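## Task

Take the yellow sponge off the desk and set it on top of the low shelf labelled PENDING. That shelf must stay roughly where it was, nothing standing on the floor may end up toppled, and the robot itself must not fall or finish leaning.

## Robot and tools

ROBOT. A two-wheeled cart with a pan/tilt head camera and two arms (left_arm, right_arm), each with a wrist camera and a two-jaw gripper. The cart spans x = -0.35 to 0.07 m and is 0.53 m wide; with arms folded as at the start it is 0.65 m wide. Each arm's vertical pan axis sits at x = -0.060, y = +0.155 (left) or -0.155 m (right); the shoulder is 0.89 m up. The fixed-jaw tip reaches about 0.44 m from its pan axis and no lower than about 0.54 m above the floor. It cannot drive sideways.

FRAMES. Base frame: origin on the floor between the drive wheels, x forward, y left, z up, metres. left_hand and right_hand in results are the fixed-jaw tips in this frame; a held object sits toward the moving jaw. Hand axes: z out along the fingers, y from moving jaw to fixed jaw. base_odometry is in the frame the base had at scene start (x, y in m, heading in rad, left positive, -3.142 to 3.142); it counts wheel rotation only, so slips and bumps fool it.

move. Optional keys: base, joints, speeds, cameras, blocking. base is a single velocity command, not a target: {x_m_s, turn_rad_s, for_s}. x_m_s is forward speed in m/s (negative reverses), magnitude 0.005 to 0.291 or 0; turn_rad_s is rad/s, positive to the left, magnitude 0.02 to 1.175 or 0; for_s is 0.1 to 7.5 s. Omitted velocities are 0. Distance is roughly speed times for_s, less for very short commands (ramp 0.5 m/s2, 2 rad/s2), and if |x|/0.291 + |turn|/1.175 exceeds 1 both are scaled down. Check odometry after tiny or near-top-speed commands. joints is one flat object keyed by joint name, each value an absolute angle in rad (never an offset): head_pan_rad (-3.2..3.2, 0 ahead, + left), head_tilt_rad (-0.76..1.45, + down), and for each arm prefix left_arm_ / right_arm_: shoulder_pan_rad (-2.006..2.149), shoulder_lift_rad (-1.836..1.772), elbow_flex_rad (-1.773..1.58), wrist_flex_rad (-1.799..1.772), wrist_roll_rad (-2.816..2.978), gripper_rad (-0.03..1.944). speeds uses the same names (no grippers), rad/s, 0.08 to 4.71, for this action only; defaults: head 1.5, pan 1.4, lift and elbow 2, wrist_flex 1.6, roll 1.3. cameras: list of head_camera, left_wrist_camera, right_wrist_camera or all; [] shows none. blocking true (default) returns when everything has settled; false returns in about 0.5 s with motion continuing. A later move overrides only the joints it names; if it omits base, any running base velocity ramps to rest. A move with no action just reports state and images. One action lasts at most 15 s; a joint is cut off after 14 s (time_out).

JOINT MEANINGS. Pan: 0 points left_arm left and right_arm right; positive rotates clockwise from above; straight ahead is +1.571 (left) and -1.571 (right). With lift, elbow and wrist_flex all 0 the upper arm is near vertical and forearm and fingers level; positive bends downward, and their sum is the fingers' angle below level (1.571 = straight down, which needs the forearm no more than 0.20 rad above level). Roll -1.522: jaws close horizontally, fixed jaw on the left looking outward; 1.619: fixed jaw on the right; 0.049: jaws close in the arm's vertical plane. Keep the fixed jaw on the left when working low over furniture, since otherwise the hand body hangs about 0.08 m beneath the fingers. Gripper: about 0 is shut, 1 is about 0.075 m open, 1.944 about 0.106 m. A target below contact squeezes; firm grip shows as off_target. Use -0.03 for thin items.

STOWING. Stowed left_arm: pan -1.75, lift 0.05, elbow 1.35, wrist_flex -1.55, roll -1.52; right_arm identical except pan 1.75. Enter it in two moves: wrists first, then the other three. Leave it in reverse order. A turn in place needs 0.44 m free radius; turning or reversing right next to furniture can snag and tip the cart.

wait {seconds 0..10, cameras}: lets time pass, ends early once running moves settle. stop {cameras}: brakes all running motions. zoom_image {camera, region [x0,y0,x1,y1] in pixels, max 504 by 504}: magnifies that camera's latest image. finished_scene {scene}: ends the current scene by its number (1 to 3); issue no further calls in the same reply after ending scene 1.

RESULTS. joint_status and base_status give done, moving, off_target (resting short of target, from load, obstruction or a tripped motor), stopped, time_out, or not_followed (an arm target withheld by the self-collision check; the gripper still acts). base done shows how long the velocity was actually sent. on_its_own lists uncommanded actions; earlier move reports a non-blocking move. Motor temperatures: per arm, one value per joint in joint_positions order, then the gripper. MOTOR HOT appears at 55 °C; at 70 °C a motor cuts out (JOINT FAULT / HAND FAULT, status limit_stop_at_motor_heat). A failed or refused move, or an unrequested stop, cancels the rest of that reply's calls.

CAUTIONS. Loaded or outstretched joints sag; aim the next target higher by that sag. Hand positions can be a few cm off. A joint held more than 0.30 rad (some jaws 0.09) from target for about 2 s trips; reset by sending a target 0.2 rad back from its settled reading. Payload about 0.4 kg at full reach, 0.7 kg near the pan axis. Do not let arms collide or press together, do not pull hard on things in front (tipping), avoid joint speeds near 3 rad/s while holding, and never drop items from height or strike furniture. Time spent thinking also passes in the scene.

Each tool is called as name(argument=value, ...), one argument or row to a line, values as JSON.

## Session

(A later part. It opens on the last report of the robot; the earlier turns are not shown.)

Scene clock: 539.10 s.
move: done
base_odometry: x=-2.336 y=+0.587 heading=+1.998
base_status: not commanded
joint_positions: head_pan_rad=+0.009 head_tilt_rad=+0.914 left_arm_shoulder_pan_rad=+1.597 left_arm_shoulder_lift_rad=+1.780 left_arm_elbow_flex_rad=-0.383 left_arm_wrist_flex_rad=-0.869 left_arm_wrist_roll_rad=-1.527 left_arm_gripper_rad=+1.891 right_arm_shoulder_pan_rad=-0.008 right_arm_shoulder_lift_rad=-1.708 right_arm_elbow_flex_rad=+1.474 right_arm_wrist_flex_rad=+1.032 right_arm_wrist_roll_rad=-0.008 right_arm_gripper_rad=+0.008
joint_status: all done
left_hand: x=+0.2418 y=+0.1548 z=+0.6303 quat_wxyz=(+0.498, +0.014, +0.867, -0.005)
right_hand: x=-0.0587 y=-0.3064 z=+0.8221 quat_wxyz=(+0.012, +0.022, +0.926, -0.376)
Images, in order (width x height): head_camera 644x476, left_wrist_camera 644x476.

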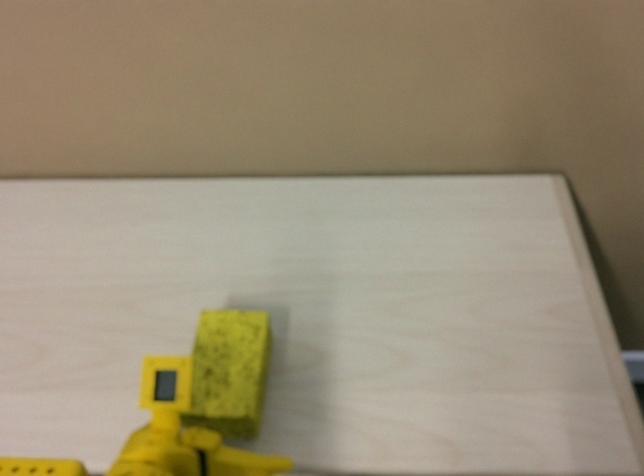

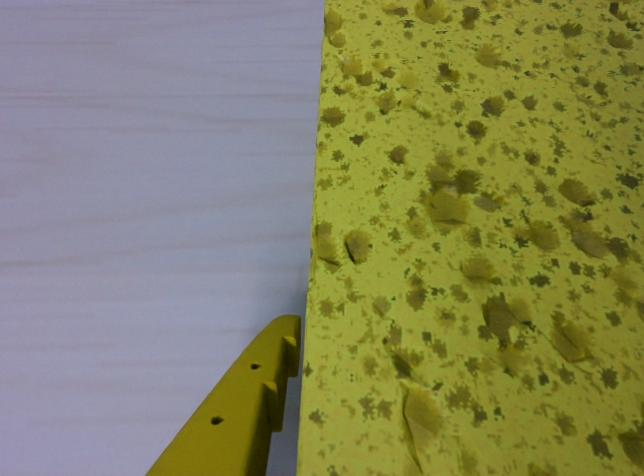

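move(
  joints={"left_arm_shoulder_lift_rad":1.3,"left_arm_elbow_flex_rad":-0.45,"left_arm_wrist_flex_rad":-0.3},
  speeds={"left_arm_shoulder_lift_rad":0.4,"left_arm_elbow_flex_rad":0.1,"left_arm_wrist_flex_rad":0.4},
  cameras=["head_camera","left_wrist_camera"],
)

move(
  joints={"left_arm_shoulder_lift_rad":0.2},
  speeds={"left_arm_shoulder_lift_rad":0.8},
  cameras=["head_camera"],
)

Scene clock: 547.30 s.
move: done
base_odometry: x=-2.336 y=+0.587 heading=+1.998
base_status: not commanded
joint_positions: head_pan_rad=+0.009 head_tilt_rad=+0.914 left_arm_shoulder_pan_rad=+1.597 left_arm_shoulder_lift_rad=+1.364 left_arm_elbow_flex_rad=-0.424 left_arm_wrist_flex_rad=-0.302 left_arm_wrist_roll_rad=-1.527 left_arm_gripper_rad=+1.891 right_arm_shoulder_pan_rad=-0.008 right_arm_shoulder_lift_rad=-1.708 right_arm_elbow_flex_rad=+1.474 right_arm_wrist_flex_rad=+1.032 right_arm_wrist_roll_rad=-0.008 right_arm_gripper_rad=+0.008
joint_status: all done
left_hand: x=+0.2990 y=+0.1533 z=+0.6880 quat_wxyz=(+0.450, +0.014, +0.893, -0.005)
right_hand: x=-0.0587 y=-0.3064 z=+0.8221 quat_wxyz=(+0.012, +0.022, +0.926, -0.376)
Images, in order (width x height): head_camera 644x476, left_wrist_camera 644x476.

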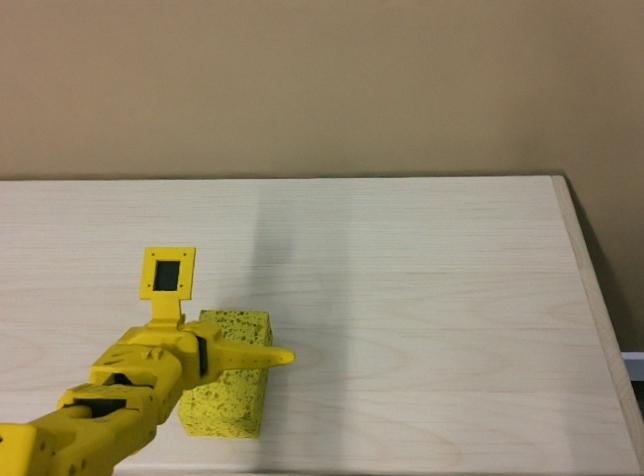

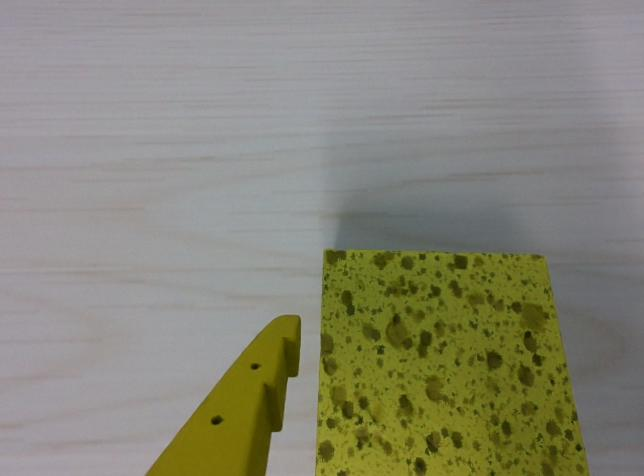

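Scene clock: 549.27 s.
move: done
base_odometry: x=-2.336 y=+0.587 heading=+1.998
base_status: not commanded
joint_positions: head_pan_rad=+0.009 head_tilt_rad=+0.914 left_arm_shoulder_pan_rad=+1.597 left_arm_shoulder_lift_rad=+0.255 left_arm_elbow_flex_rad=-0.424 left_arm_wrist_flex_rad=-0.302 left_arm_wrist_roll_rad=-1.527 left_arm_gripper_rad=+1.891 right_arm_shoulder_pan_rad=-0.008 right_arm_shoulder_lift_rad=-1.708 right_arm_elbow_flex_rad=+1.474 right_arm_wrist_flex_rad=+1.032 right_arm_wrist_roll_rad=-0.008 right_arm_gripper_rad=+0.008
joint_status: all done
left_hand: x=+0.3012 y=+0.1533 z=+1.0964 quat_wxyz=(+0.853, +0.008, +0.523, -0.009)
right_hand: x=-0.0587 y=-0.3064 z=+0.8221 quat_wxyz=(+0.012, +0.022, +0.926, -0.376)
Images, in order (width x height): head_camera 644x476.

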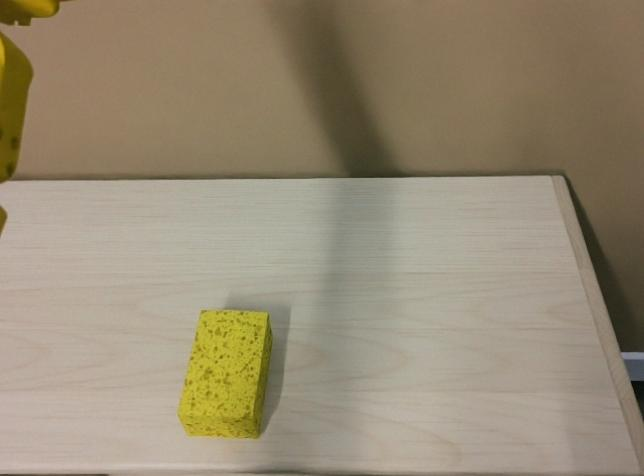

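Sponge is on the PENDING shelf.

finished_scene(
  scene=3,
)

The scene is finished: the task was done.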